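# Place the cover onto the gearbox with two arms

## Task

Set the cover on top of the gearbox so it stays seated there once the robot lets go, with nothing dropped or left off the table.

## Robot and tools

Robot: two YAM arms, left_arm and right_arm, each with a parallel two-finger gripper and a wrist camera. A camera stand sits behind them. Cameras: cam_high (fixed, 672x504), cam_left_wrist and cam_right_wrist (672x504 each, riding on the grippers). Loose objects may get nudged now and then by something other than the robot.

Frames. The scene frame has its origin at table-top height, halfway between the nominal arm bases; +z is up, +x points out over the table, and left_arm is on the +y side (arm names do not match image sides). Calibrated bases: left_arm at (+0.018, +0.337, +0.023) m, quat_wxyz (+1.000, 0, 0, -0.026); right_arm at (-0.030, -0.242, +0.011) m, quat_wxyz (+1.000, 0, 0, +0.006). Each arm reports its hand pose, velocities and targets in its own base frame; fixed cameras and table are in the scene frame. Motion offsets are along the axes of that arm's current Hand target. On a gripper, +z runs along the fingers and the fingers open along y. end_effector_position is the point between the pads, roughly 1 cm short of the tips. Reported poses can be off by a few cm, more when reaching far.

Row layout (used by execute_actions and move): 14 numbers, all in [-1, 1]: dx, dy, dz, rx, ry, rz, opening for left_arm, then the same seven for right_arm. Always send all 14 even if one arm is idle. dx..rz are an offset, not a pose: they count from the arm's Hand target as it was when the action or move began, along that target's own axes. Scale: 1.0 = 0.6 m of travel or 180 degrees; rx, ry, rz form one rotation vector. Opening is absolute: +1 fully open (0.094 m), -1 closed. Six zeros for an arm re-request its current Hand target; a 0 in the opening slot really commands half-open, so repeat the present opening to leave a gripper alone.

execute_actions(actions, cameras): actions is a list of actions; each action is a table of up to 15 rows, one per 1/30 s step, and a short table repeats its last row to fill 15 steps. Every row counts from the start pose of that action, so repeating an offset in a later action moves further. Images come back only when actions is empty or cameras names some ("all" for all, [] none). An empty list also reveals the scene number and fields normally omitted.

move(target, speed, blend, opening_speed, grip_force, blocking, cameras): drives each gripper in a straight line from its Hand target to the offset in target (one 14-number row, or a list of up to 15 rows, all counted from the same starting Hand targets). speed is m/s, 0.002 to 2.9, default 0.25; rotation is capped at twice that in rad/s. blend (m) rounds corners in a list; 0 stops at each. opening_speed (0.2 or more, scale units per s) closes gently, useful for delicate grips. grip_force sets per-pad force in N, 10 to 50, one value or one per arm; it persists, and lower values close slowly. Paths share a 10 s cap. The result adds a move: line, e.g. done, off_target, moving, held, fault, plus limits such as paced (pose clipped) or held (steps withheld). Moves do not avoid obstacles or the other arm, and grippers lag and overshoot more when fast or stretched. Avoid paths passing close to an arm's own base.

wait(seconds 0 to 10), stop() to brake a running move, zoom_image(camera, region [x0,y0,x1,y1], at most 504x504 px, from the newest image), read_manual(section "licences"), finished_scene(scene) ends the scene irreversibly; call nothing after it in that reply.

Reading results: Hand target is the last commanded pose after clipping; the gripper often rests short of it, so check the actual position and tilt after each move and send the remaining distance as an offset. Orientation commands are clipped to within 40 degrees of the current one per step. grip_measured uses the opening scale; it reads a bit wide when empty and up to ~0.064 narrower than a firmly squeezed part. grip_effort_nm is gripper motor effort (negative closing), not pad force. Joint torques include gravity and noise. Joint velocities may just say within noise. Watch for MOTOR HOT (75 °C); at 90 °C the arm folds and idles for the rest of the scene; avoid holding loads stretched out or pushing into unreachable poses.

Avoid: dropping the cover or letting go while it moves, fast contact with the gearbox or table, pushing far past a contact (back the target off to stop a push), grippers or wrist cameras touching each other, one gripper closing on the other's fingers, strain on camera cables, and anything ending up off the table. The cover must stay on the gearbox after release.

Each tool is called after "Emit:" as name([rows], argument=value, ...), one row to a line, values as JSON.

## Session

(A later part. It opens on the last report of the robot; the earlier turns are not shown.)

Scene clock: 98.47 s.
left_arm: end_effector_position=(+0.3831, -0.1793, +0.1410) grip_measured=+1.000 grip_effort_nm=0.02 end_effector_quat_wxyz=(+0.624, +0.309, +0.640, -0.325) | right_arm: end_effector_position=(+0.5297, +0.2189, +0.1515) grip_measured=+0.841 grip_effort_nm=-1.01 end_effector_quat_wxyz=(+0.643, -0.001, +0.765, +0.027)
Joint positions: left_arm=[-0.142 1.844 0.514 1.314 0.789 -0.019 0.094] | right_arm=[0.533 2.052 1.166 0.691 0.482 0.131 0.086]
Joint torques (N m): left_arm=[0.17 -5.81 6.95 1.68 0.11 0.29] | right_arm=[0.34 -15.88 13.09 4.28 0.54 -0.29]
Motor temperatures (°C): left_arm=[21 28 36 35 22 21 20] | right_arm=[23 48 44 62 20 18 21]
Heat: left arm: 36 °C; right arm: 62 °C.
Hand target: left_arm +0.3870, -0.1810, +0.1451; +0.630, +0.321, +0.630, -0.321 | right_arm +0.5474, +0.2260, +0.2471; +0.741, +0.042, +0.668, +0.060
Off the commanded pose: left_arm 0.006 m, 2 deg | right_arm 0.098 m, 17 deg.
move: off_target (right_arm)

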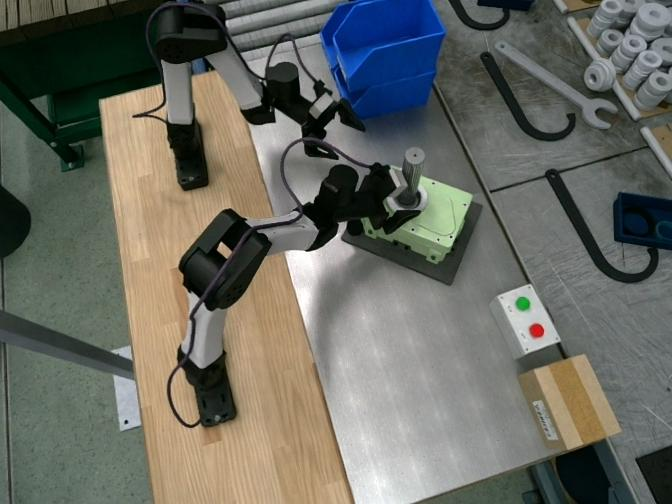

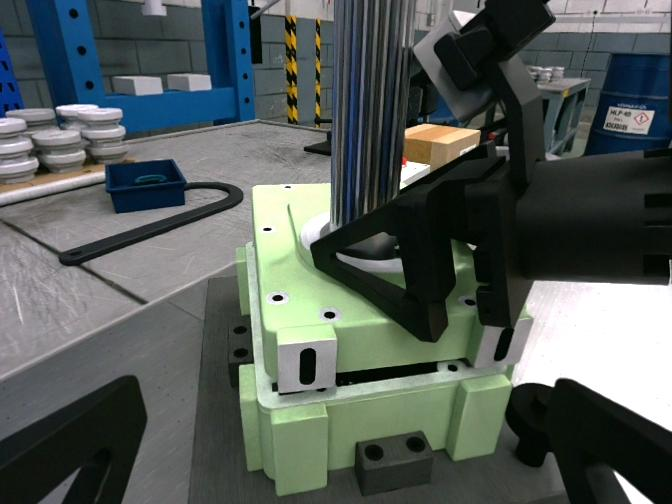

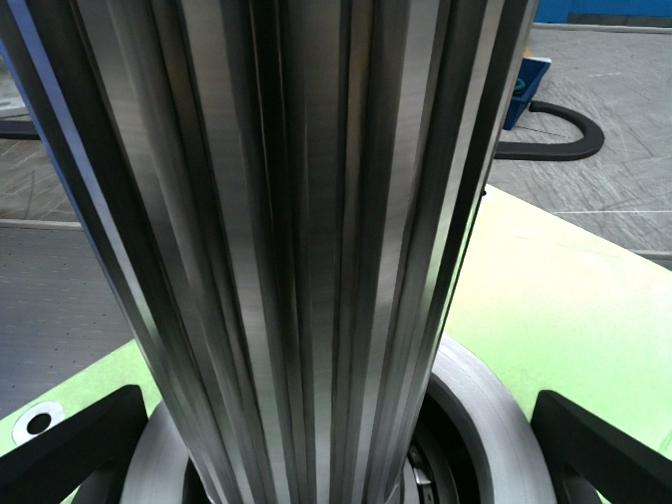

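Emit:
move(target=[0,0,0,0,0,0,1,0.0020,0.0113,0.0020,0,0,0,0.6], speed=0.1, cameras=["cam_high","cam_left_wrist","cam_right_wrist"])

Emit:
zoom_image(camera="cam_high", region=[350, 140, 490, 280])

Emit:
zoom_image(camera="cam_left_wrist", region=[220, 160, 556, 496])

Scene clock: 102.87 s.
left_arm: end_effector_position=(+0.3831, -0.1793, +0.1410) grip_measured=+1.000 grip_effort_nm=0.02 end_effector_quat_wxyz=(+0.624, +0.309, +0.640, -0.325) | right_arm: end_effector_position=(+0.5279, +0.2249, +0.1488) grip_measured=+0.841 grip_effort_nm=-1.01 end_effector_quat_wxyz=(+0.642, -0.004, +0.766, +0.024)
Joint positions: left_arm=[-0.142 1.844 0.514 1.314 0.789 -0.019 0.094] | right_arm=[0.547 2.062 1.171 0.692 0.496 0.127 0.086]
Joint torques (N m): left_arm=[0.18 -5.83 6.93 1.68 0.11 0.28] | right_arm=[0.2 -15.91 14.02 4.24 0.53 -0.29]
Motor temperatures (°C): left_arm=[21 28 36 35 22 21 20] | right_arm=[23 48 44 60 20 18 21]
Heat: left arm: 36 °C; right arm: 60 °C.
Hand target: left_arm +0.3870, -0.1810, +0.1451; +0.630, +0.321, +0.630, -0.321 | right_arm +0.5485, +0.2328, +0.2471; +0.741, +0.042, +0.668, +0.060
Off the commanded pose: left_arm 0.006 m, 2 deg | right_arm 0.101 m, 17 deg.
move: off_target (right_arm)

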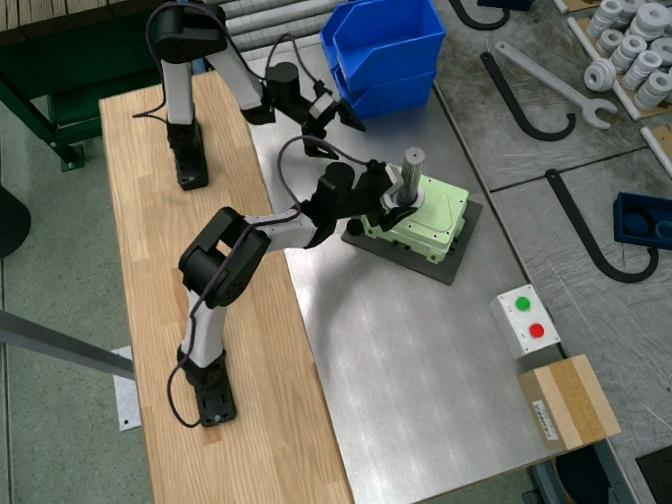

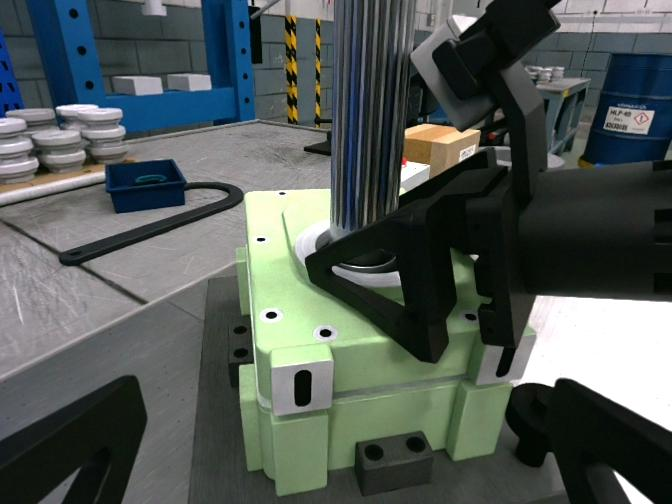

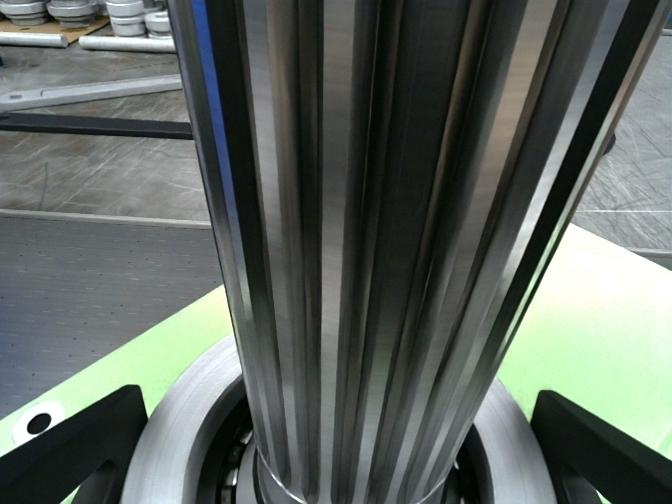

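Scaled by 3.600 from the camera's 672x504 image, which has a finer 960x720 frame.

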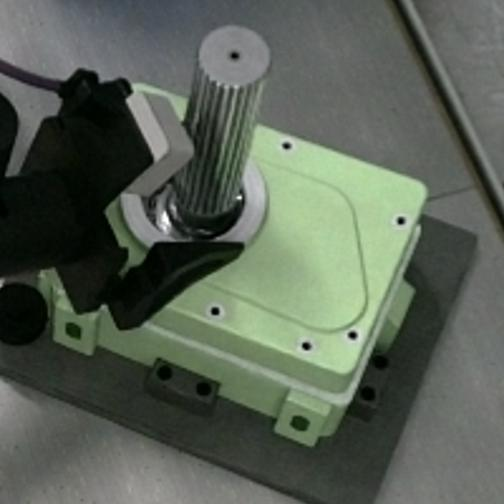

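Scaled by 1.500 from the camera's 672x504 image, which has a finer 960x720 frame.

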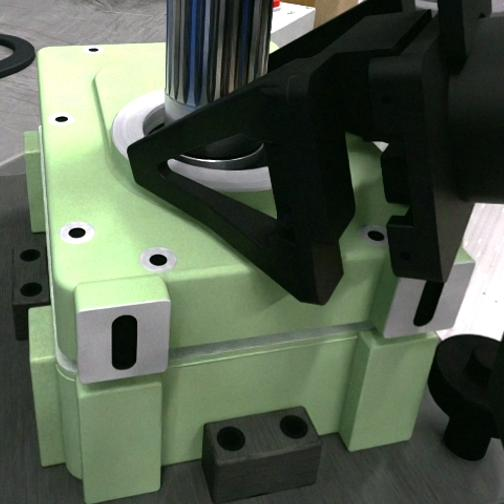

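Emit:
zoom_image(camera="cam_left_wrist", region=[280, 170, 424, 314])

Emit:
zoom_image(camera="cam_high", region=[376, 146, 436, 221])

Emit:
zoom_image(camera="cam_right_wrist", region=[100, 300, 576, 504])

Scaled by 3.500 from the camera's 672x504 image, which has a finer 960x720 frame.

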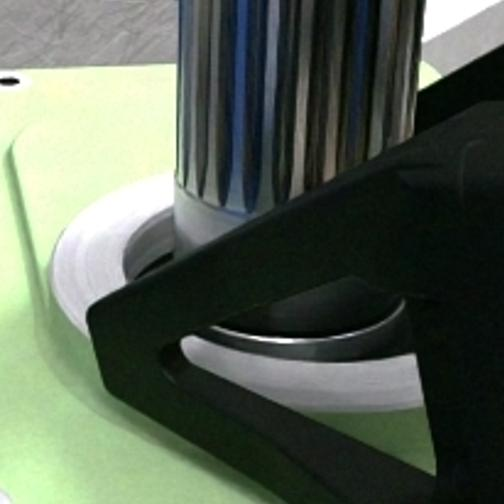

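Scaled by 6.720 from the camera's 672x504 image, which has a finer 960x720 frame.

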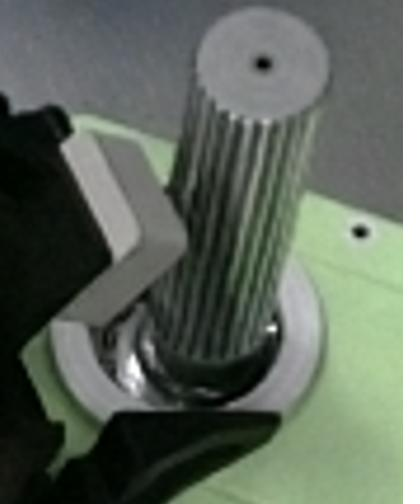

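Scaled by 1.059 from the camera's 672x504 image, which has a finer 960x720 frame.

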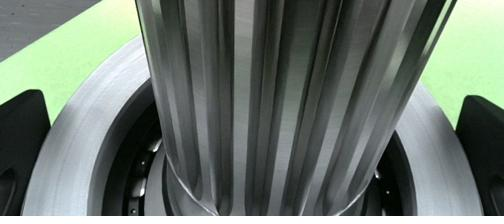

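Emit:
move(target=[0,0,0,0,0,0,1,-0.0024,-0.0238,0.0055,0,0,0,0.6], speed=0.1, cameras=["cam_high","cam_left_wrist","cam_right_wrist"])

Emit:
zoom_image(camera="cam_high", region=[350, 140, 490, 280])

Emit:
zoom_image(camera="cam_left_wrist", region=[220, 160, 556, 496])

Emit:
zoom_image(camera="cam_right_wrist", region=[100, 300, 576, 504])

Scene clock: 108.57 s.
left_arm: end_effector_position=(+0.3831, -0.1793, +0.1410) grip_measured=+1.000 grip_effort_nm=0.02 end_effector_quat_wxyz=(+0.624, +0.309, +0.640, -0.325) | right_arm: end_effector_position=(+0.5313, +0.2212, +0.1498) grip_measured=+0.841 grip_effort_nm=-1.01 end_effector_quat_wxyz=(+0.643, -0.006, +0.765, +0.030)
Joint positions: left_arm=[-0.142 1.844 0.514 1.314 0.789 -0.019 0.094] | right_arm=[0.532 2.062 1.171 0.698 0.47 0.128 0.086]
Joint torques (N m): left_arm=[0.23 -5.76 6.99 1.67 0.11 0.29] | right_arm=[-1.1 -16.55 12.67 4.25 0.47 -0.29]
Motor temperatures (°C): left_arm=[21 28 36 35 22 21 20] | right_arm=[23 47 43 59 20 18 21]
Heat: left arm: 36 °C; right arm: 59 °C.
Hand target: left_arm +0.3870, -0.1810, +0.1451; +0.630, +0.321, +0.630, -0.321 | right_arm +0.5521, +0.2186, +0.2469; +0.741, +0.042, +0.668, +0.060
Off the commanded pose: left_arm 0.006 m, 2 deg | right_arm 0.099 m, 17 deg.
move: off_target (right_arm)

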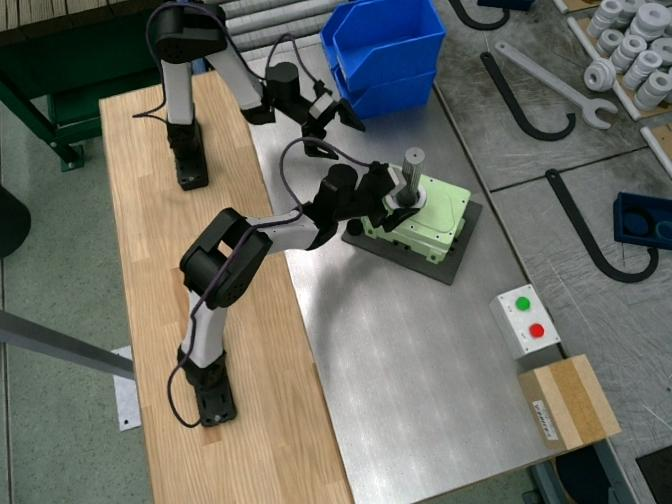

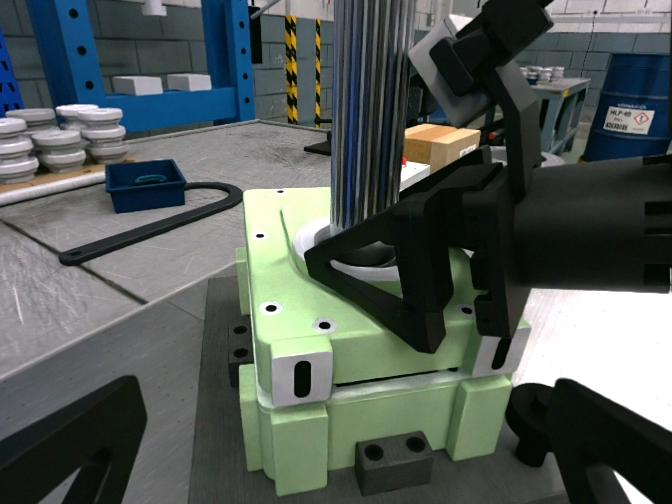

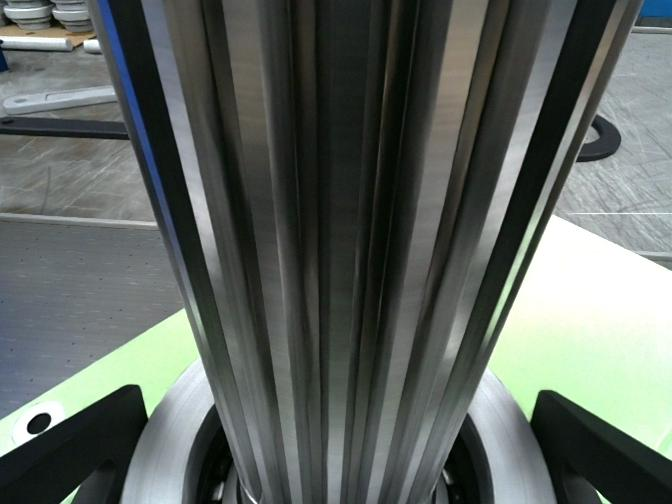

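Scaled by 3.600 from the camera's 672x504 image, which has a finer 960x720 frame.

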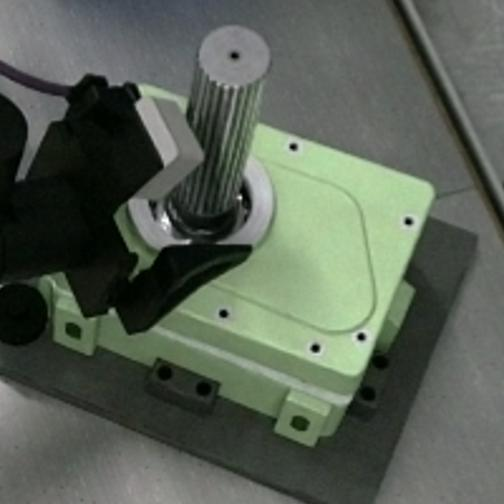

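Scaled by 1.500 from the camera's 672x504 image, which has a finer 960x720 frame.

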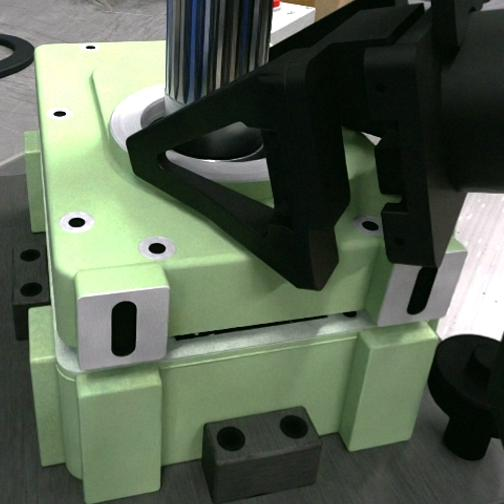

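Scaled by 1.059 from the camera's 672x504 image, which has a finer 960x720 frame.

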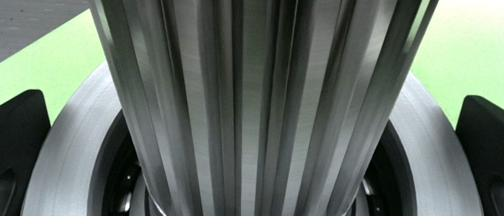

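Emit:
move(target=[0,0,0,0,0,0,1,0.0325,-0.0062,0.0000,0,0,0,0.6], speed=0.06, cameras=["cam_high","cam_left_wrist","cam_right_wrist"])

Emit:
zoom_image(camera="cam_high", region=[350, 140, 490, 280])

Emit:
zoom_image(camera="cam_left_wrist", region=[220, 160, 556, 496])

Emit:
zoom_image(camera="cam_right_wrist", region=[100, 300, 576, 504])

Scene clock: 111.17 s.
left_arm: end_effector_position=(+0.3831, -0.1793, +0.1410) grip_measured=+1.000 grip_effort_nm=0.02 end_effector_quat_wxyz=(+0.624, +0.309, +0.640, -0.325) | right_arm: end_effector_position=(+0.5326, +0.2211, +0.1459) grip_measured=+0.841 grip_effort_nm=-1.02 end_effector_quat_wxyz=(+0.646, -0.002, +0.763, +0.032)
Joint positions: left_arm=[-0.142 1.844 0.514 1.314 0.789 -0.019 0.094] | right_arm=[0.531 2.078 1.169 0.724 0.472 0.131 0.086]
Joint torques (N m): left_arm=[0.14 -5.75 6.93 1.68 0.12 0.29] | right_arm=[-1.35 -13.86 11.55 4.53 0.4 -0.3]
Motor temperatures (°C): left_arm=[21 28 36 35 22 21 20] | right_arm=[23 47 43 60 20 18 21]
Heat: left arm: 36 °C; right arm: 60 °C.
Hand target: left_arm +0.3870, -0.1810, +0.1451; +0.630, +0.321, +0.630, -0.321 | right_arm +0.5542, +0.2178, +0.2271; +0.741, +0.042, +0.668, +0.060
Off the commanded pose: left_arm 0.006 m, 2 deg | right_arm 0.084 m, 17 deg.
move: off_target (right_arm)

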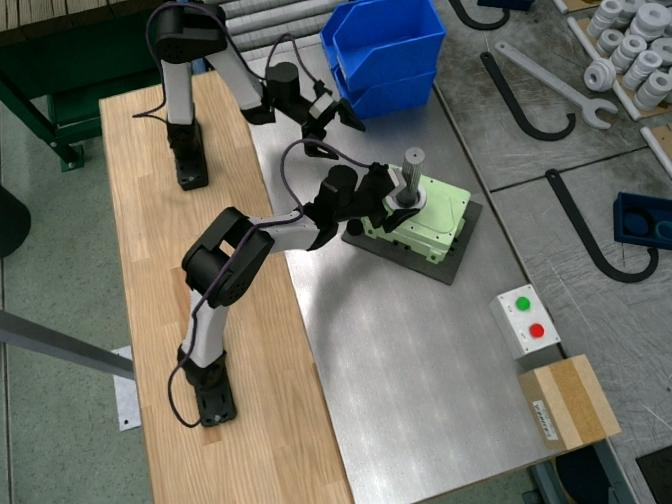

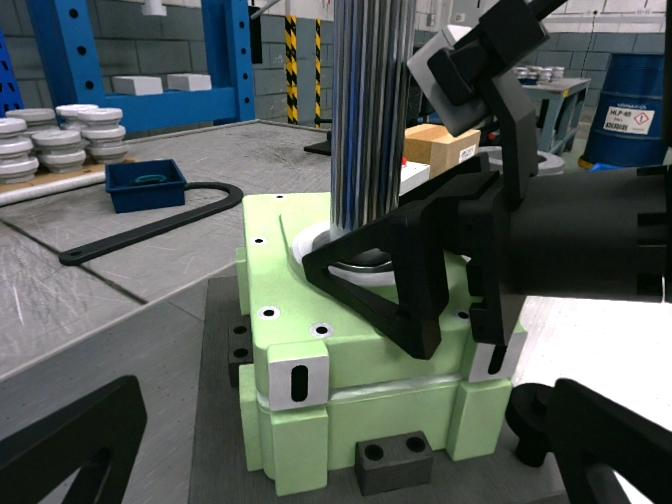

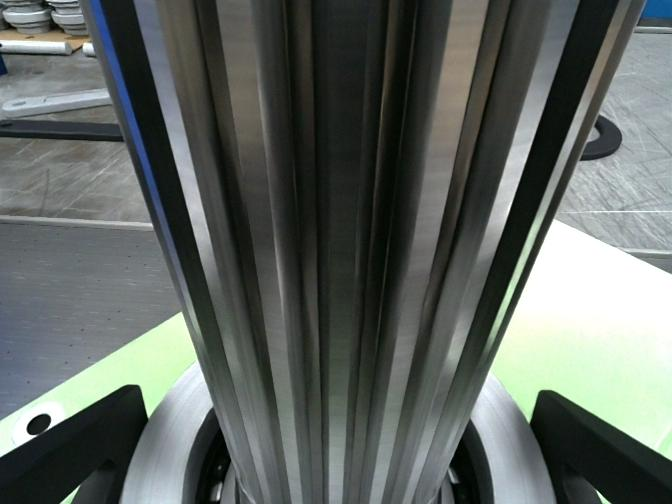

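Scaled by 3.600 from the camera's 672x504 image, which has a finer 960x720 frame.

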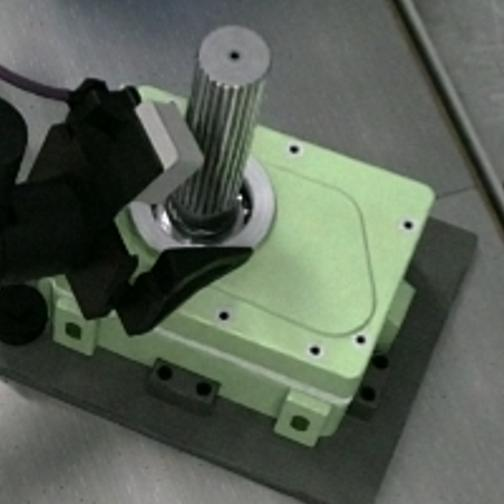

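Scaled by 1.500 from the camera's 672x504 image, which has a finer 960x720 frame.

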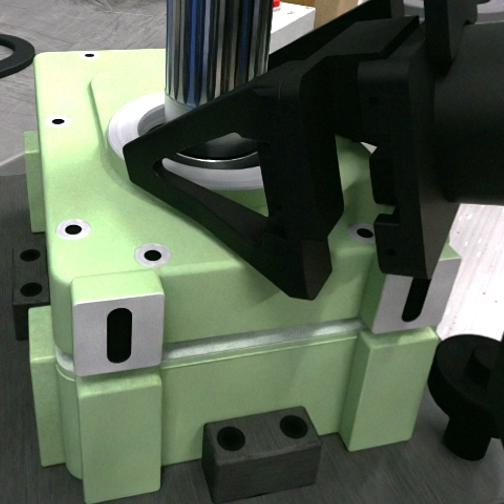

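Scaled by 1.059 from the camera's 672x504 image, which has a finer 960x720 frame.

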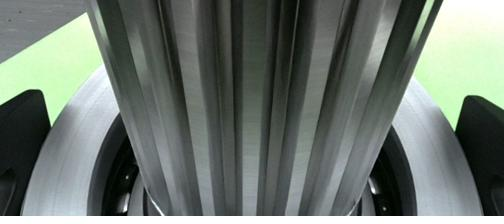

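Emit:
move([
  [0,0,0,0,0,0,1,0.0361,-0.0052,-0.0038,0,0,0,0.6],
  [0,0,0,0,0,0,1,0.0361,-0.0104,0.0027,0,0,0,0.6],
  [0,0,0,0,0,0,1,0.0356,-0.0171,0.0076,0,0,0,0.6],
], speed=[0.06,0.03,0.03], blend=[0.003,0.003,0], cameras=["cam_high","cam_left_wrist","cam_right_wrist"])

Emit:
zoom_image(camera="cam_high", region=[350, 140, 490, 280])

Emit:
zoom_image(camera="cam_left_wrist", region=[220, 160, 556, 496])

Emit:
zoom_image(camera="cam_right_wrist", region=[100, 300, 576, 504])

Scene clock: 115.17 s.
left_arm: end_effector_position=(+0.3831, -0.1793, +0.1410) grip_measured=+1.000 grip_effort_nm=0.02 end_effector_quat_wxyz=(+0.624, +0.309, +0.640, -0.325) | right_arm: end_effector_position=(+0.5323, +0.2212, +0.1448) grip_measured=+0.841 grip_effort_nm=-1.02 end_effector_quat_wxyz=(+0.659, +0.000, +0.752, +0.028)
Joint positions: left_arm=[-0.142 1.844 0.514 1.314 0.789 -0.019 0.094] | right_arm=[0.536 2.099 1.155 0.796 0.489 0.113 0.086]
Joint torques (N m): left_arm=[0.13 -5.78 6.94 1.68 0.11 0.29] | right_arm=[-3.45 -10.28 11.9 4.47 -0.05 -0.17]
Motor temperatures (°C): left_arm=[21 28 36 35 22 21 20] | right_arm=[23 46 44 62 20 18 21]
Heat: left arm: 36 °C; right arm: 62 °C.
Hand target: left_arm +0.3870, -0.1810, +0.1451; +0.630, +0.321, +0.630, -0.321 | right_arm +0.5612, +0.2108, +0.2048; +0.741, +0.042, +0.668, +0.060
Off the commanded pose: left_arm 0.006 m, 2 deg | right_arm 0.068 m, 15 deg.
move: off_target (right_arm); blend cut to 0.0025 m at target 1, 0.0025 m at target 2

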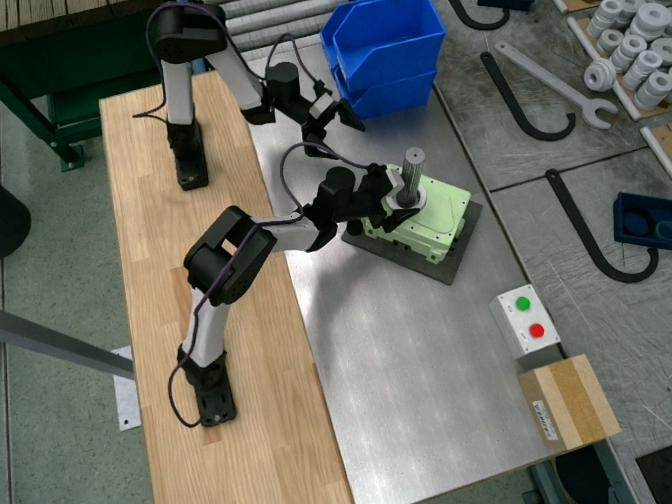

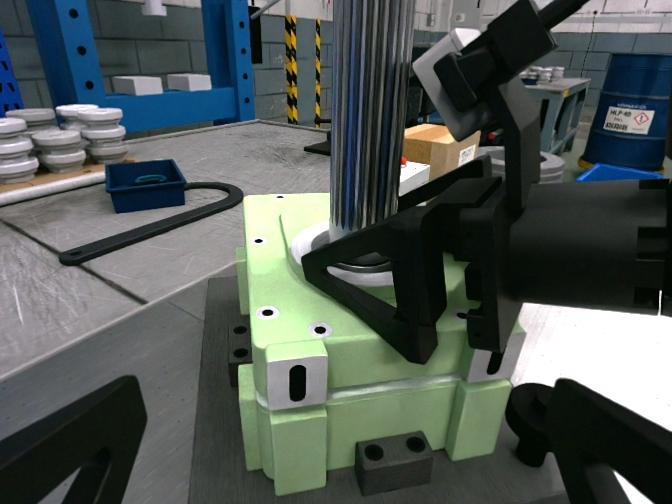

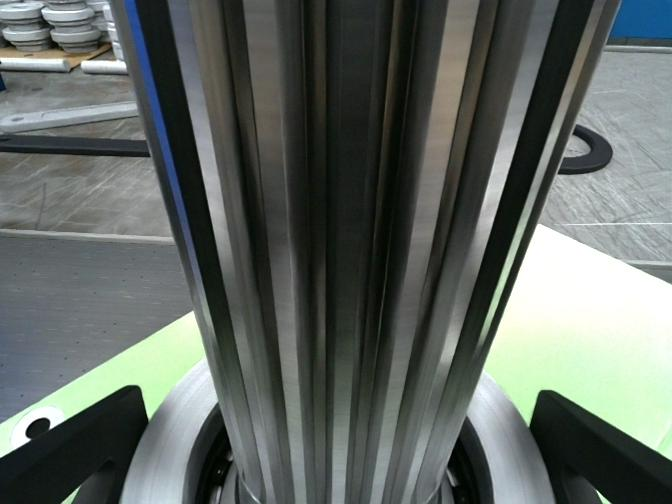

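Scaled by 3.600 from the camera's 672x504 image, which has a finer 960x720 frame.

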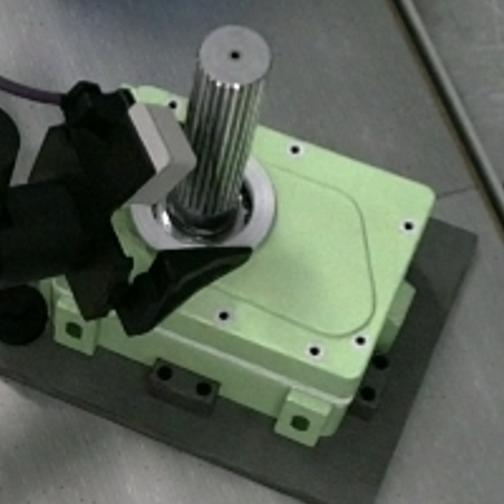

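Scaled by 1.500 from the camera's 672x504 image, which has a finer 960x720 frame.

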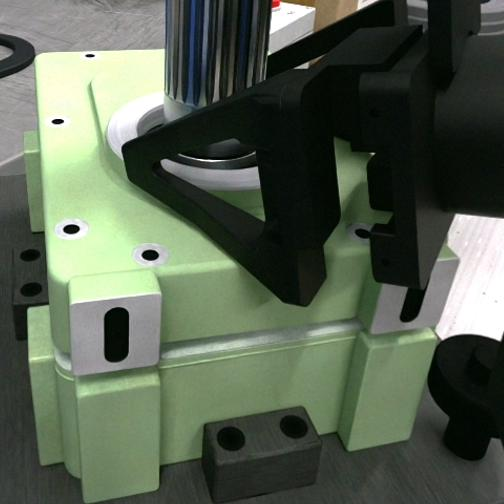

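Scaled by 1.059 from the camera's 672x504 image, which has a finer 960x720 frame.

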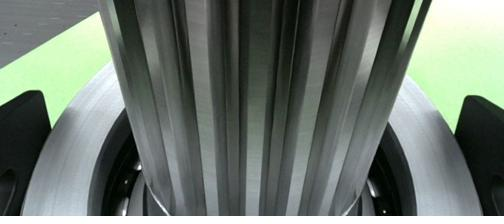

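Emit:
zoom_image(camera="cam_left_wrist", region=[250, 350, 390, 455])

Emit:
zoom_image(camera="cam_left_wrist", region=[390, 320, 530, 425])

Emit:
zoom_image(camera="cam_high", region=[415, 210, 475, 285])

Scaled by 3.600 from the camera's 672x504 image, which has a finer 960x720 frame.

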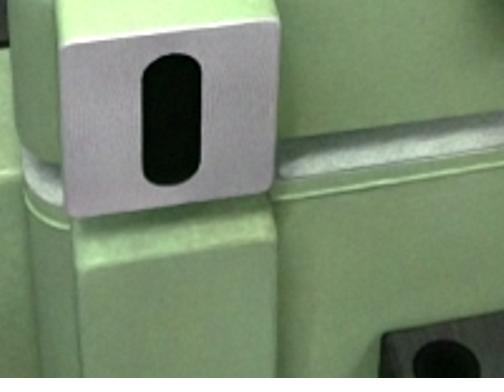

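Scaled by 3.600 from the camera's 672x504 image, which has a finer 960x720 frame.

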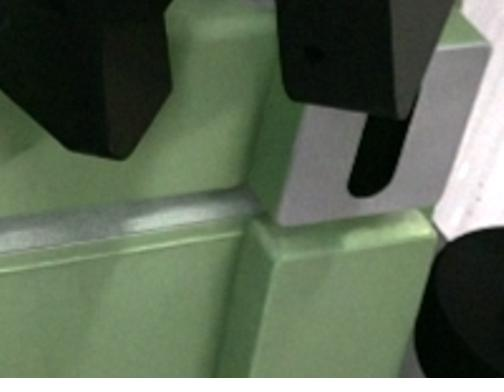

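Scaled by 6.720 from the camera's 672x504 image, which has a finer 960x720 frame.

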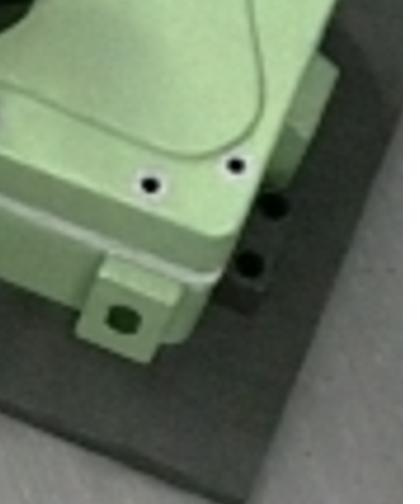

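Emit:
move([
  [0,0,0,0,0,0,1,0.0237,-0.0102,-0.0027,0.0164,-0.0024,-0.0017,0.6],
  [0,0,0,0,0,0,1,0.0271,0.0129,-0.0023,-0.0164,0.0024,0.0017,0.6],
], speed=[0.04,0.04], blend=[0.002,0], cameras=["cam_high","cam_left_wrist","cam_right_wrist"])

Emit:
zoom_image(camera="cam_high", region=[350, 140, 490, 280])

Emit:
zoom_image(camera="cam_left_wrist", region=[220, 160, 556, 496])

Scene clock: 121.23 s.
left_arm: end_effector_position=(+0.3831, -0.1793, +0.1410) grip_measured=+1.000 grip_effort_nm=0.02 end_effector_quat_wxyz=(+0.624, +0.309, +0.640, -0.325) | right_arm: end_effector_position=(+0.5310, +0.2213, +0.1460) grip_measured=+0.841 grip_effort_nm=-1.01 end_effector_quat_wxyz=(+0.670, +0.005, +0.742, +0.019)
Joint positions: left_arm=[-0.142 1.844 0.514 1.314 0.789 -0.019 0.094] | right_arm=[0.546 2.114 1.149 0.847 0.521 0.093 0.086]
Joint torques (N m): left_arm=[0.2 -5.81 6.93 1.69 0.11 0.28] | right_arm=[-4.03 -8.14 12 4.3 -0.94 0.02]
Motor temperatures (°C): left_arm=[21 28 36 35 22 21 20] | right_arm=[23 45 44 63 20 18 21]
Heat: left arm: 36 °C; right arm: 63 °C.
Hand target: left_arm +0.3870, -0.1810, +0.1451; +0.630, +0.321, +0.630, -0.321 | right_arm +0.5612, +0.2208, +0.1899; +0.739, +0.024, +0.669, +0.079
Off the commanded pose: left_arm 0.006 m, 2 deg | right_arm 0.053 m, 14 deg.
move: off_target (right_arm)

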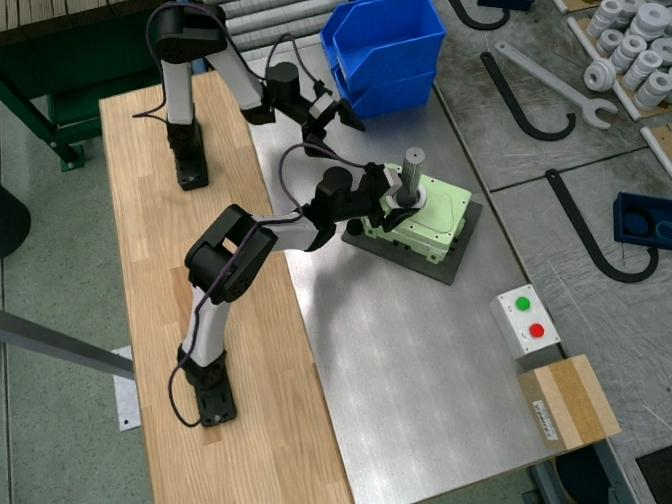

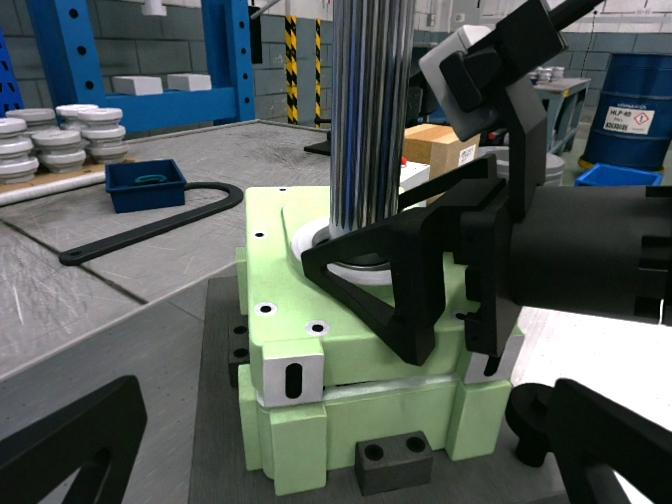

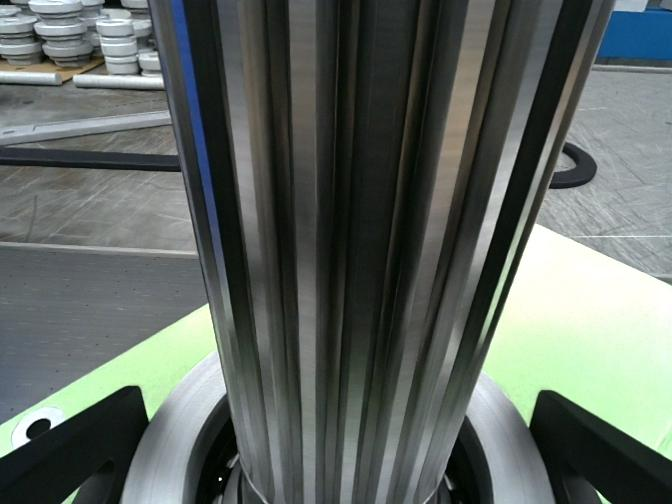

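Scaled by 3.600 from the camera's 672x504 image, which has a finer 960x720 frame.

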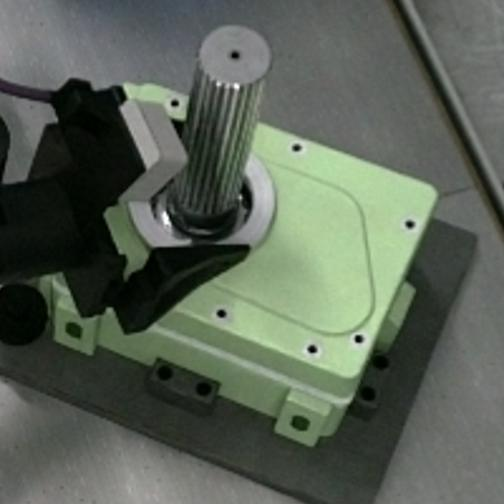

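Scaled by 1.500 from the camera's 672x504 image, which has a finer 960x720 frame.

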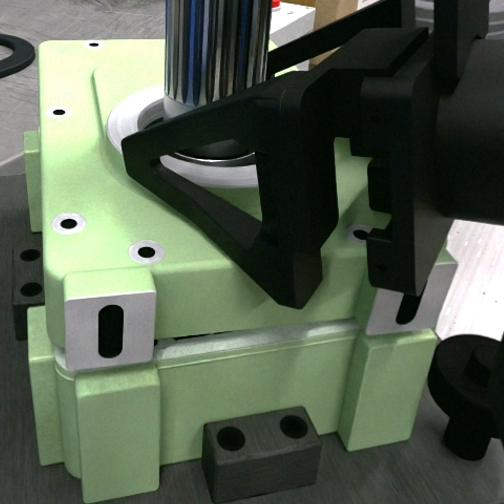

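Emit:
move(target=[0,0,0,0,0,0,1,0.0777,-0.0083,-0.0545,0.0125,0.1161,-0.0445,0.6], speed=0.08, cameras=["cam_high","cam_left_wrist","cam_right_wrist"])

Emit:
zoom_image(camera="cam_high", region=[350, 140, 490, 280])

Emit:
zoom_image(camera="cam_left_wrist", region=[220, 160, 556, 496])

Scene clock: 125.40 s.
left_arm: end_effector_position=(+0.3831, -0.1793, +0.1410) grip_measured=+1.000 grip_effort_nm=0.02 end_effector_quat_wxyz=(+0.624, +0.309, +0.640, -0.325) | right_arm: end_effector_position=(+0.5326, +0.2223, +0.1393) grip_measured=+0.840 grip_effort_nm=-1.01 end_effector_quat_wxyz=(+0.628, -0.008, +0.778, +0.025)
Joint positions: left_arm=[-0.142 1.844 0.514 1.314 0.789 -0.019 0.094] | right_arm=[0.533 2.074 1.19 0.646 0.471 0.14 0.086]
Joint torques (N m): left_arm=[0.17 -5.81 6.97 1.69 0.11 0.29] | right_arm=[-0.98 -14.13 9.18 1.12 -0.18 -0.1]
Motor temperatures (°C): left_arm=[21 28 36 35 22 21 20] | right_arm=[23 44 44 61 20 18 21]
Heat: left arm: 36 °C; right arm: 61 °C.
Hand target: left_arm +0.3870, -0.1810, +0.1451; +0.630, +0.321, +0.630, -0.321 | right_arm +0.5336, +0.2204, +0.1399; +0.609, -0.023, +0.793, +0.018
Off the commanded pose: left_arm 0.006 m, 2 deg | right_arm 0.002 m, 3 deg.
move: off_target (right_arm)

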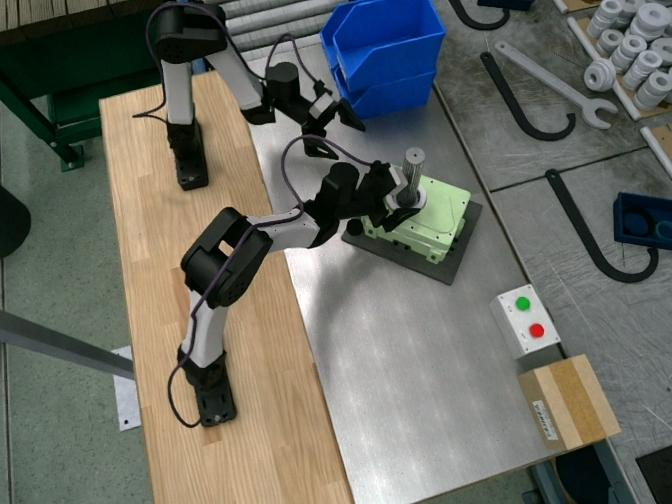

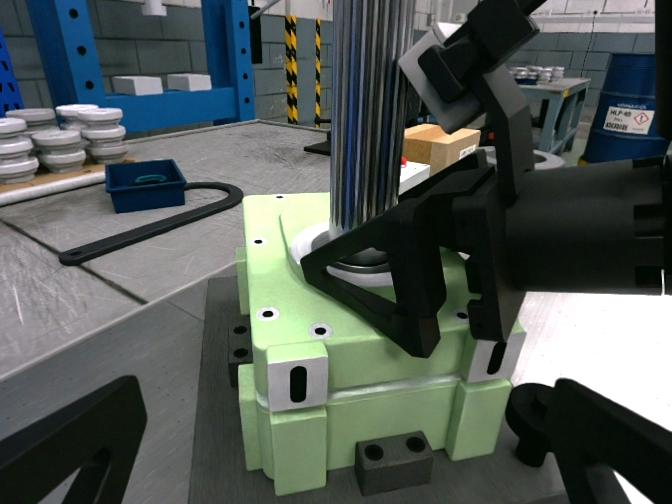

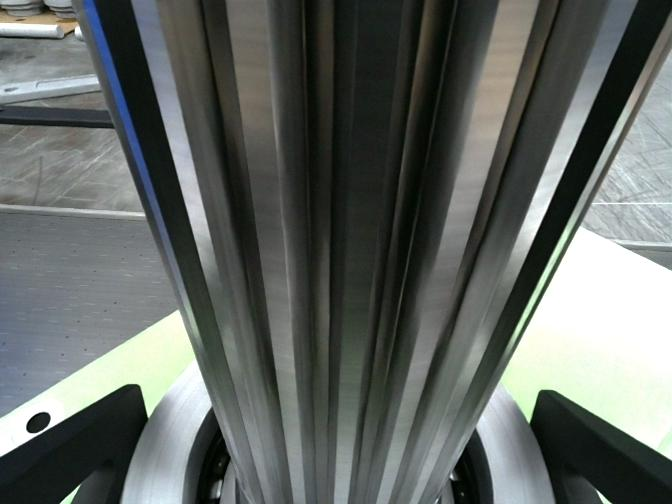

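Scaled by 3.600 from the camera's 672x504 image, which has a finer 960x720 frame.

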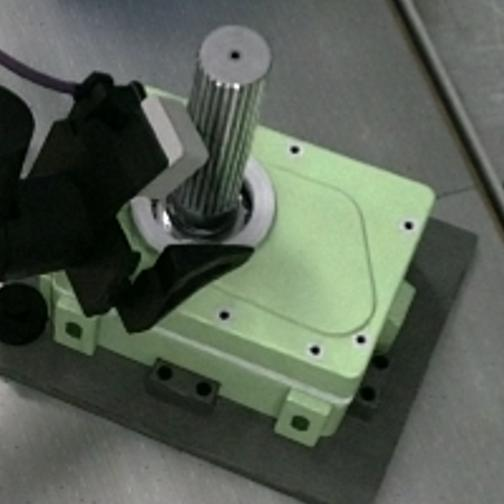

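Scaled by 1.500 from the camera's 672x504 image, which has a finer 960x720 frame.

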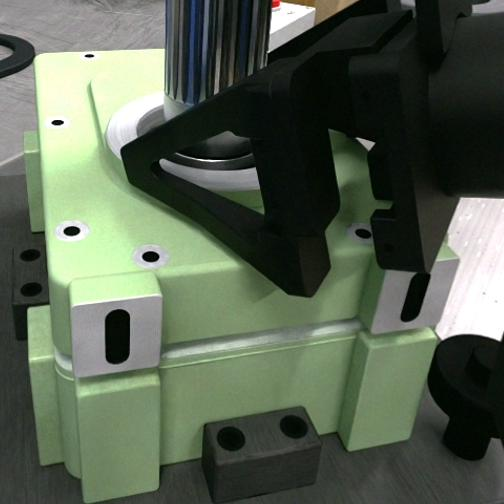

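Emit:
zoom_image(camera="cam_left_wrist", region=[236, 236, 306, 446])

Emit:
zoom_image(camera="cam_left_wrist", region=[270, 330, 540, 450])

Emit:
zoom_image(camera="cam_high", region=[360, 205, 460, 280])

Scaled by 2.400 from the camera's 672x504 image, which has a finer 960x720 frame.

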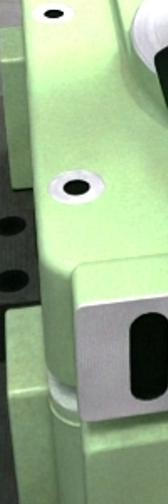

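Scaled by 1.867 from the camera's 672x504 image, which has a finer 960x720 frame.

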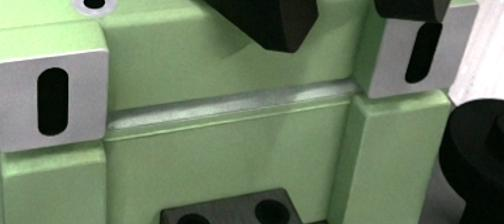

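Scaled by 5.040 from the camera's 672x504 image, which has a finer 960x720 frame.

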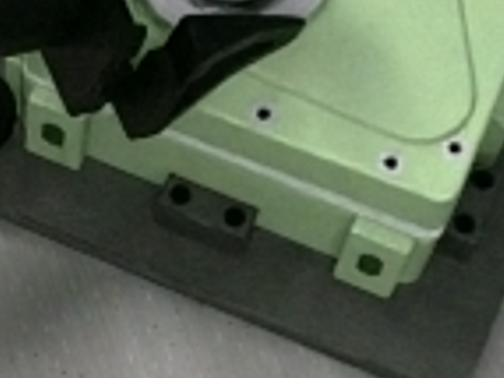

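Emit:
move([
  [0,0,0,0,0,0,1,0.0100,-0.0200,0.0015,0.0161,0,0.0043,0.6],
  [0,0,0,0,0,0,1,0.0093,0.0200,0.0037,-0.0161,0,-0.0043,0.6],
  [0,0,0,0,0,0,1,0.0097,0,0.0026,0,0,0,0.6],
], speed=0.025, blend=[0.002,0.002,0], cameras=["cam_high","cam_left_wrist","cam_right_wrist"])

Emit:
zoom_image(camera="cam_high", region=[350, 140, 490, 280])

Emit:
zoom_image(camera="cam_left_wrist", region=[220, 160, 556, 496])

Scene clock: 135.20 s.
left_arm: end_effector_position=(+0.3831, -0.1793, +0.1410) grip_measured=+1.000 grip_effort_nm=0.02 end_effector_quat_wxyz=(+0.624, +0.309, +0.640, -0.325) | right_arm: end_effector_position=(+0.5326, +0.2225, +0.1393) grip_measured=+0.840 grip_effort_nm=-1.02 end_effector_quat_wxyz=(+0.628, -0.008, +0.778, +0.026)
Joint positions: left_arm=[-0.142 1.844 0.514 1.314 0.789 -0.019 0.094] | right_arm=[0.533 2.074 1.19 0.646 0.469 0.14 0.086]
Joint torques (N m): left_arm=[0.21 -5.78 6.9 1.7 0.11 0.29] | right_arm=[-0.98 -12.86 8.54 1.31 -0.16 -0.09]
Motor temperatures (°C): left_arm=[21 28 36 35 22 21 20] | right_arm=[23 44 43 52 20 18 21]
Heat: left arm: 36 °C; right arm: 52 °C.
Hand target: left_arm +0.3870, -0.1810, +0.1451; +0.630, +0.321, +0.630, -0.321 | right_arm +0.5336, +0.2205, +0.1340; +0.609, -0.023, +0.793, +0.018
Off the commanded pose: left_arm 0.006 m, 2 deg | right_arm 0.006 m, 3 deg.
move: off_target (right_arm)

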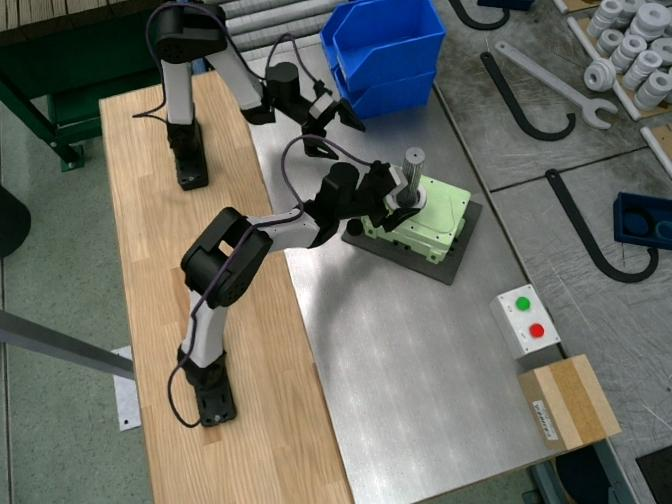

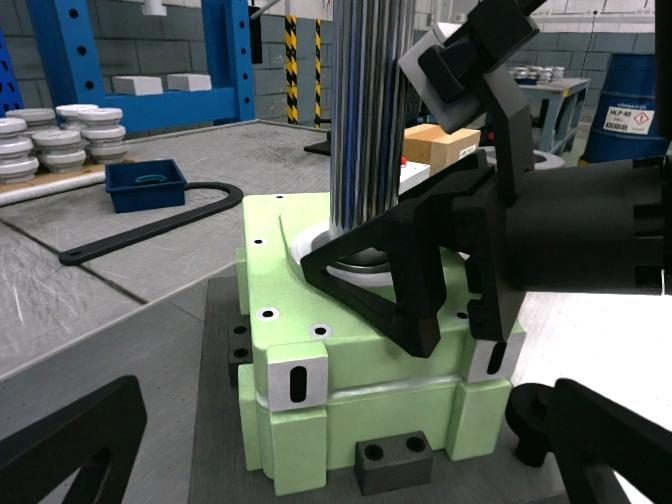

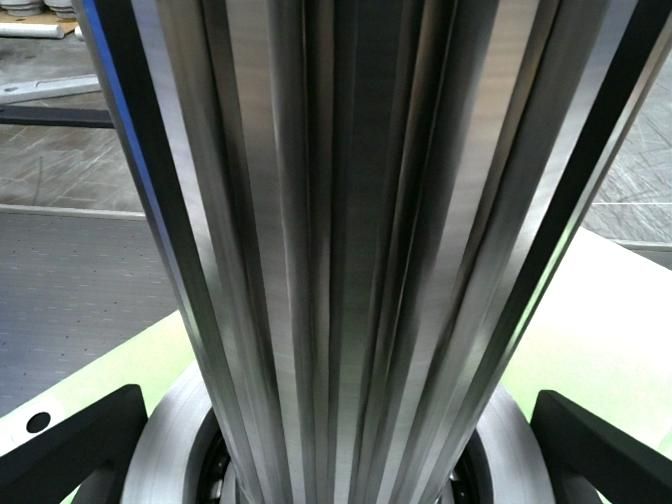

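Scaled by 3.600 from the camera's 672x504 image, which has a finer 960x720 frame.

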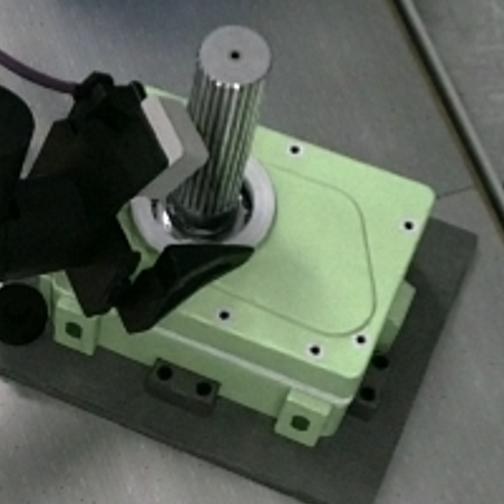

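Scaled by 1.500 from the camera's 672x504 image, which has a finer 960x720 frame.

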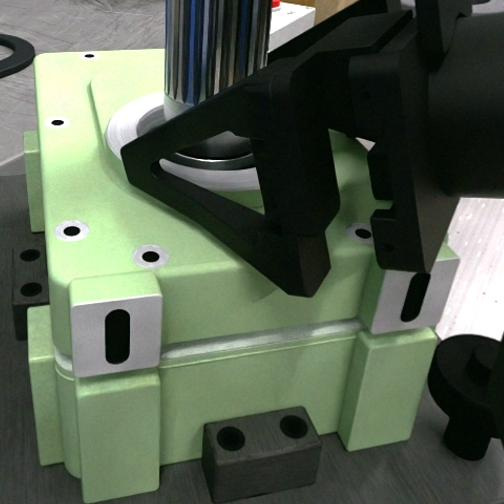

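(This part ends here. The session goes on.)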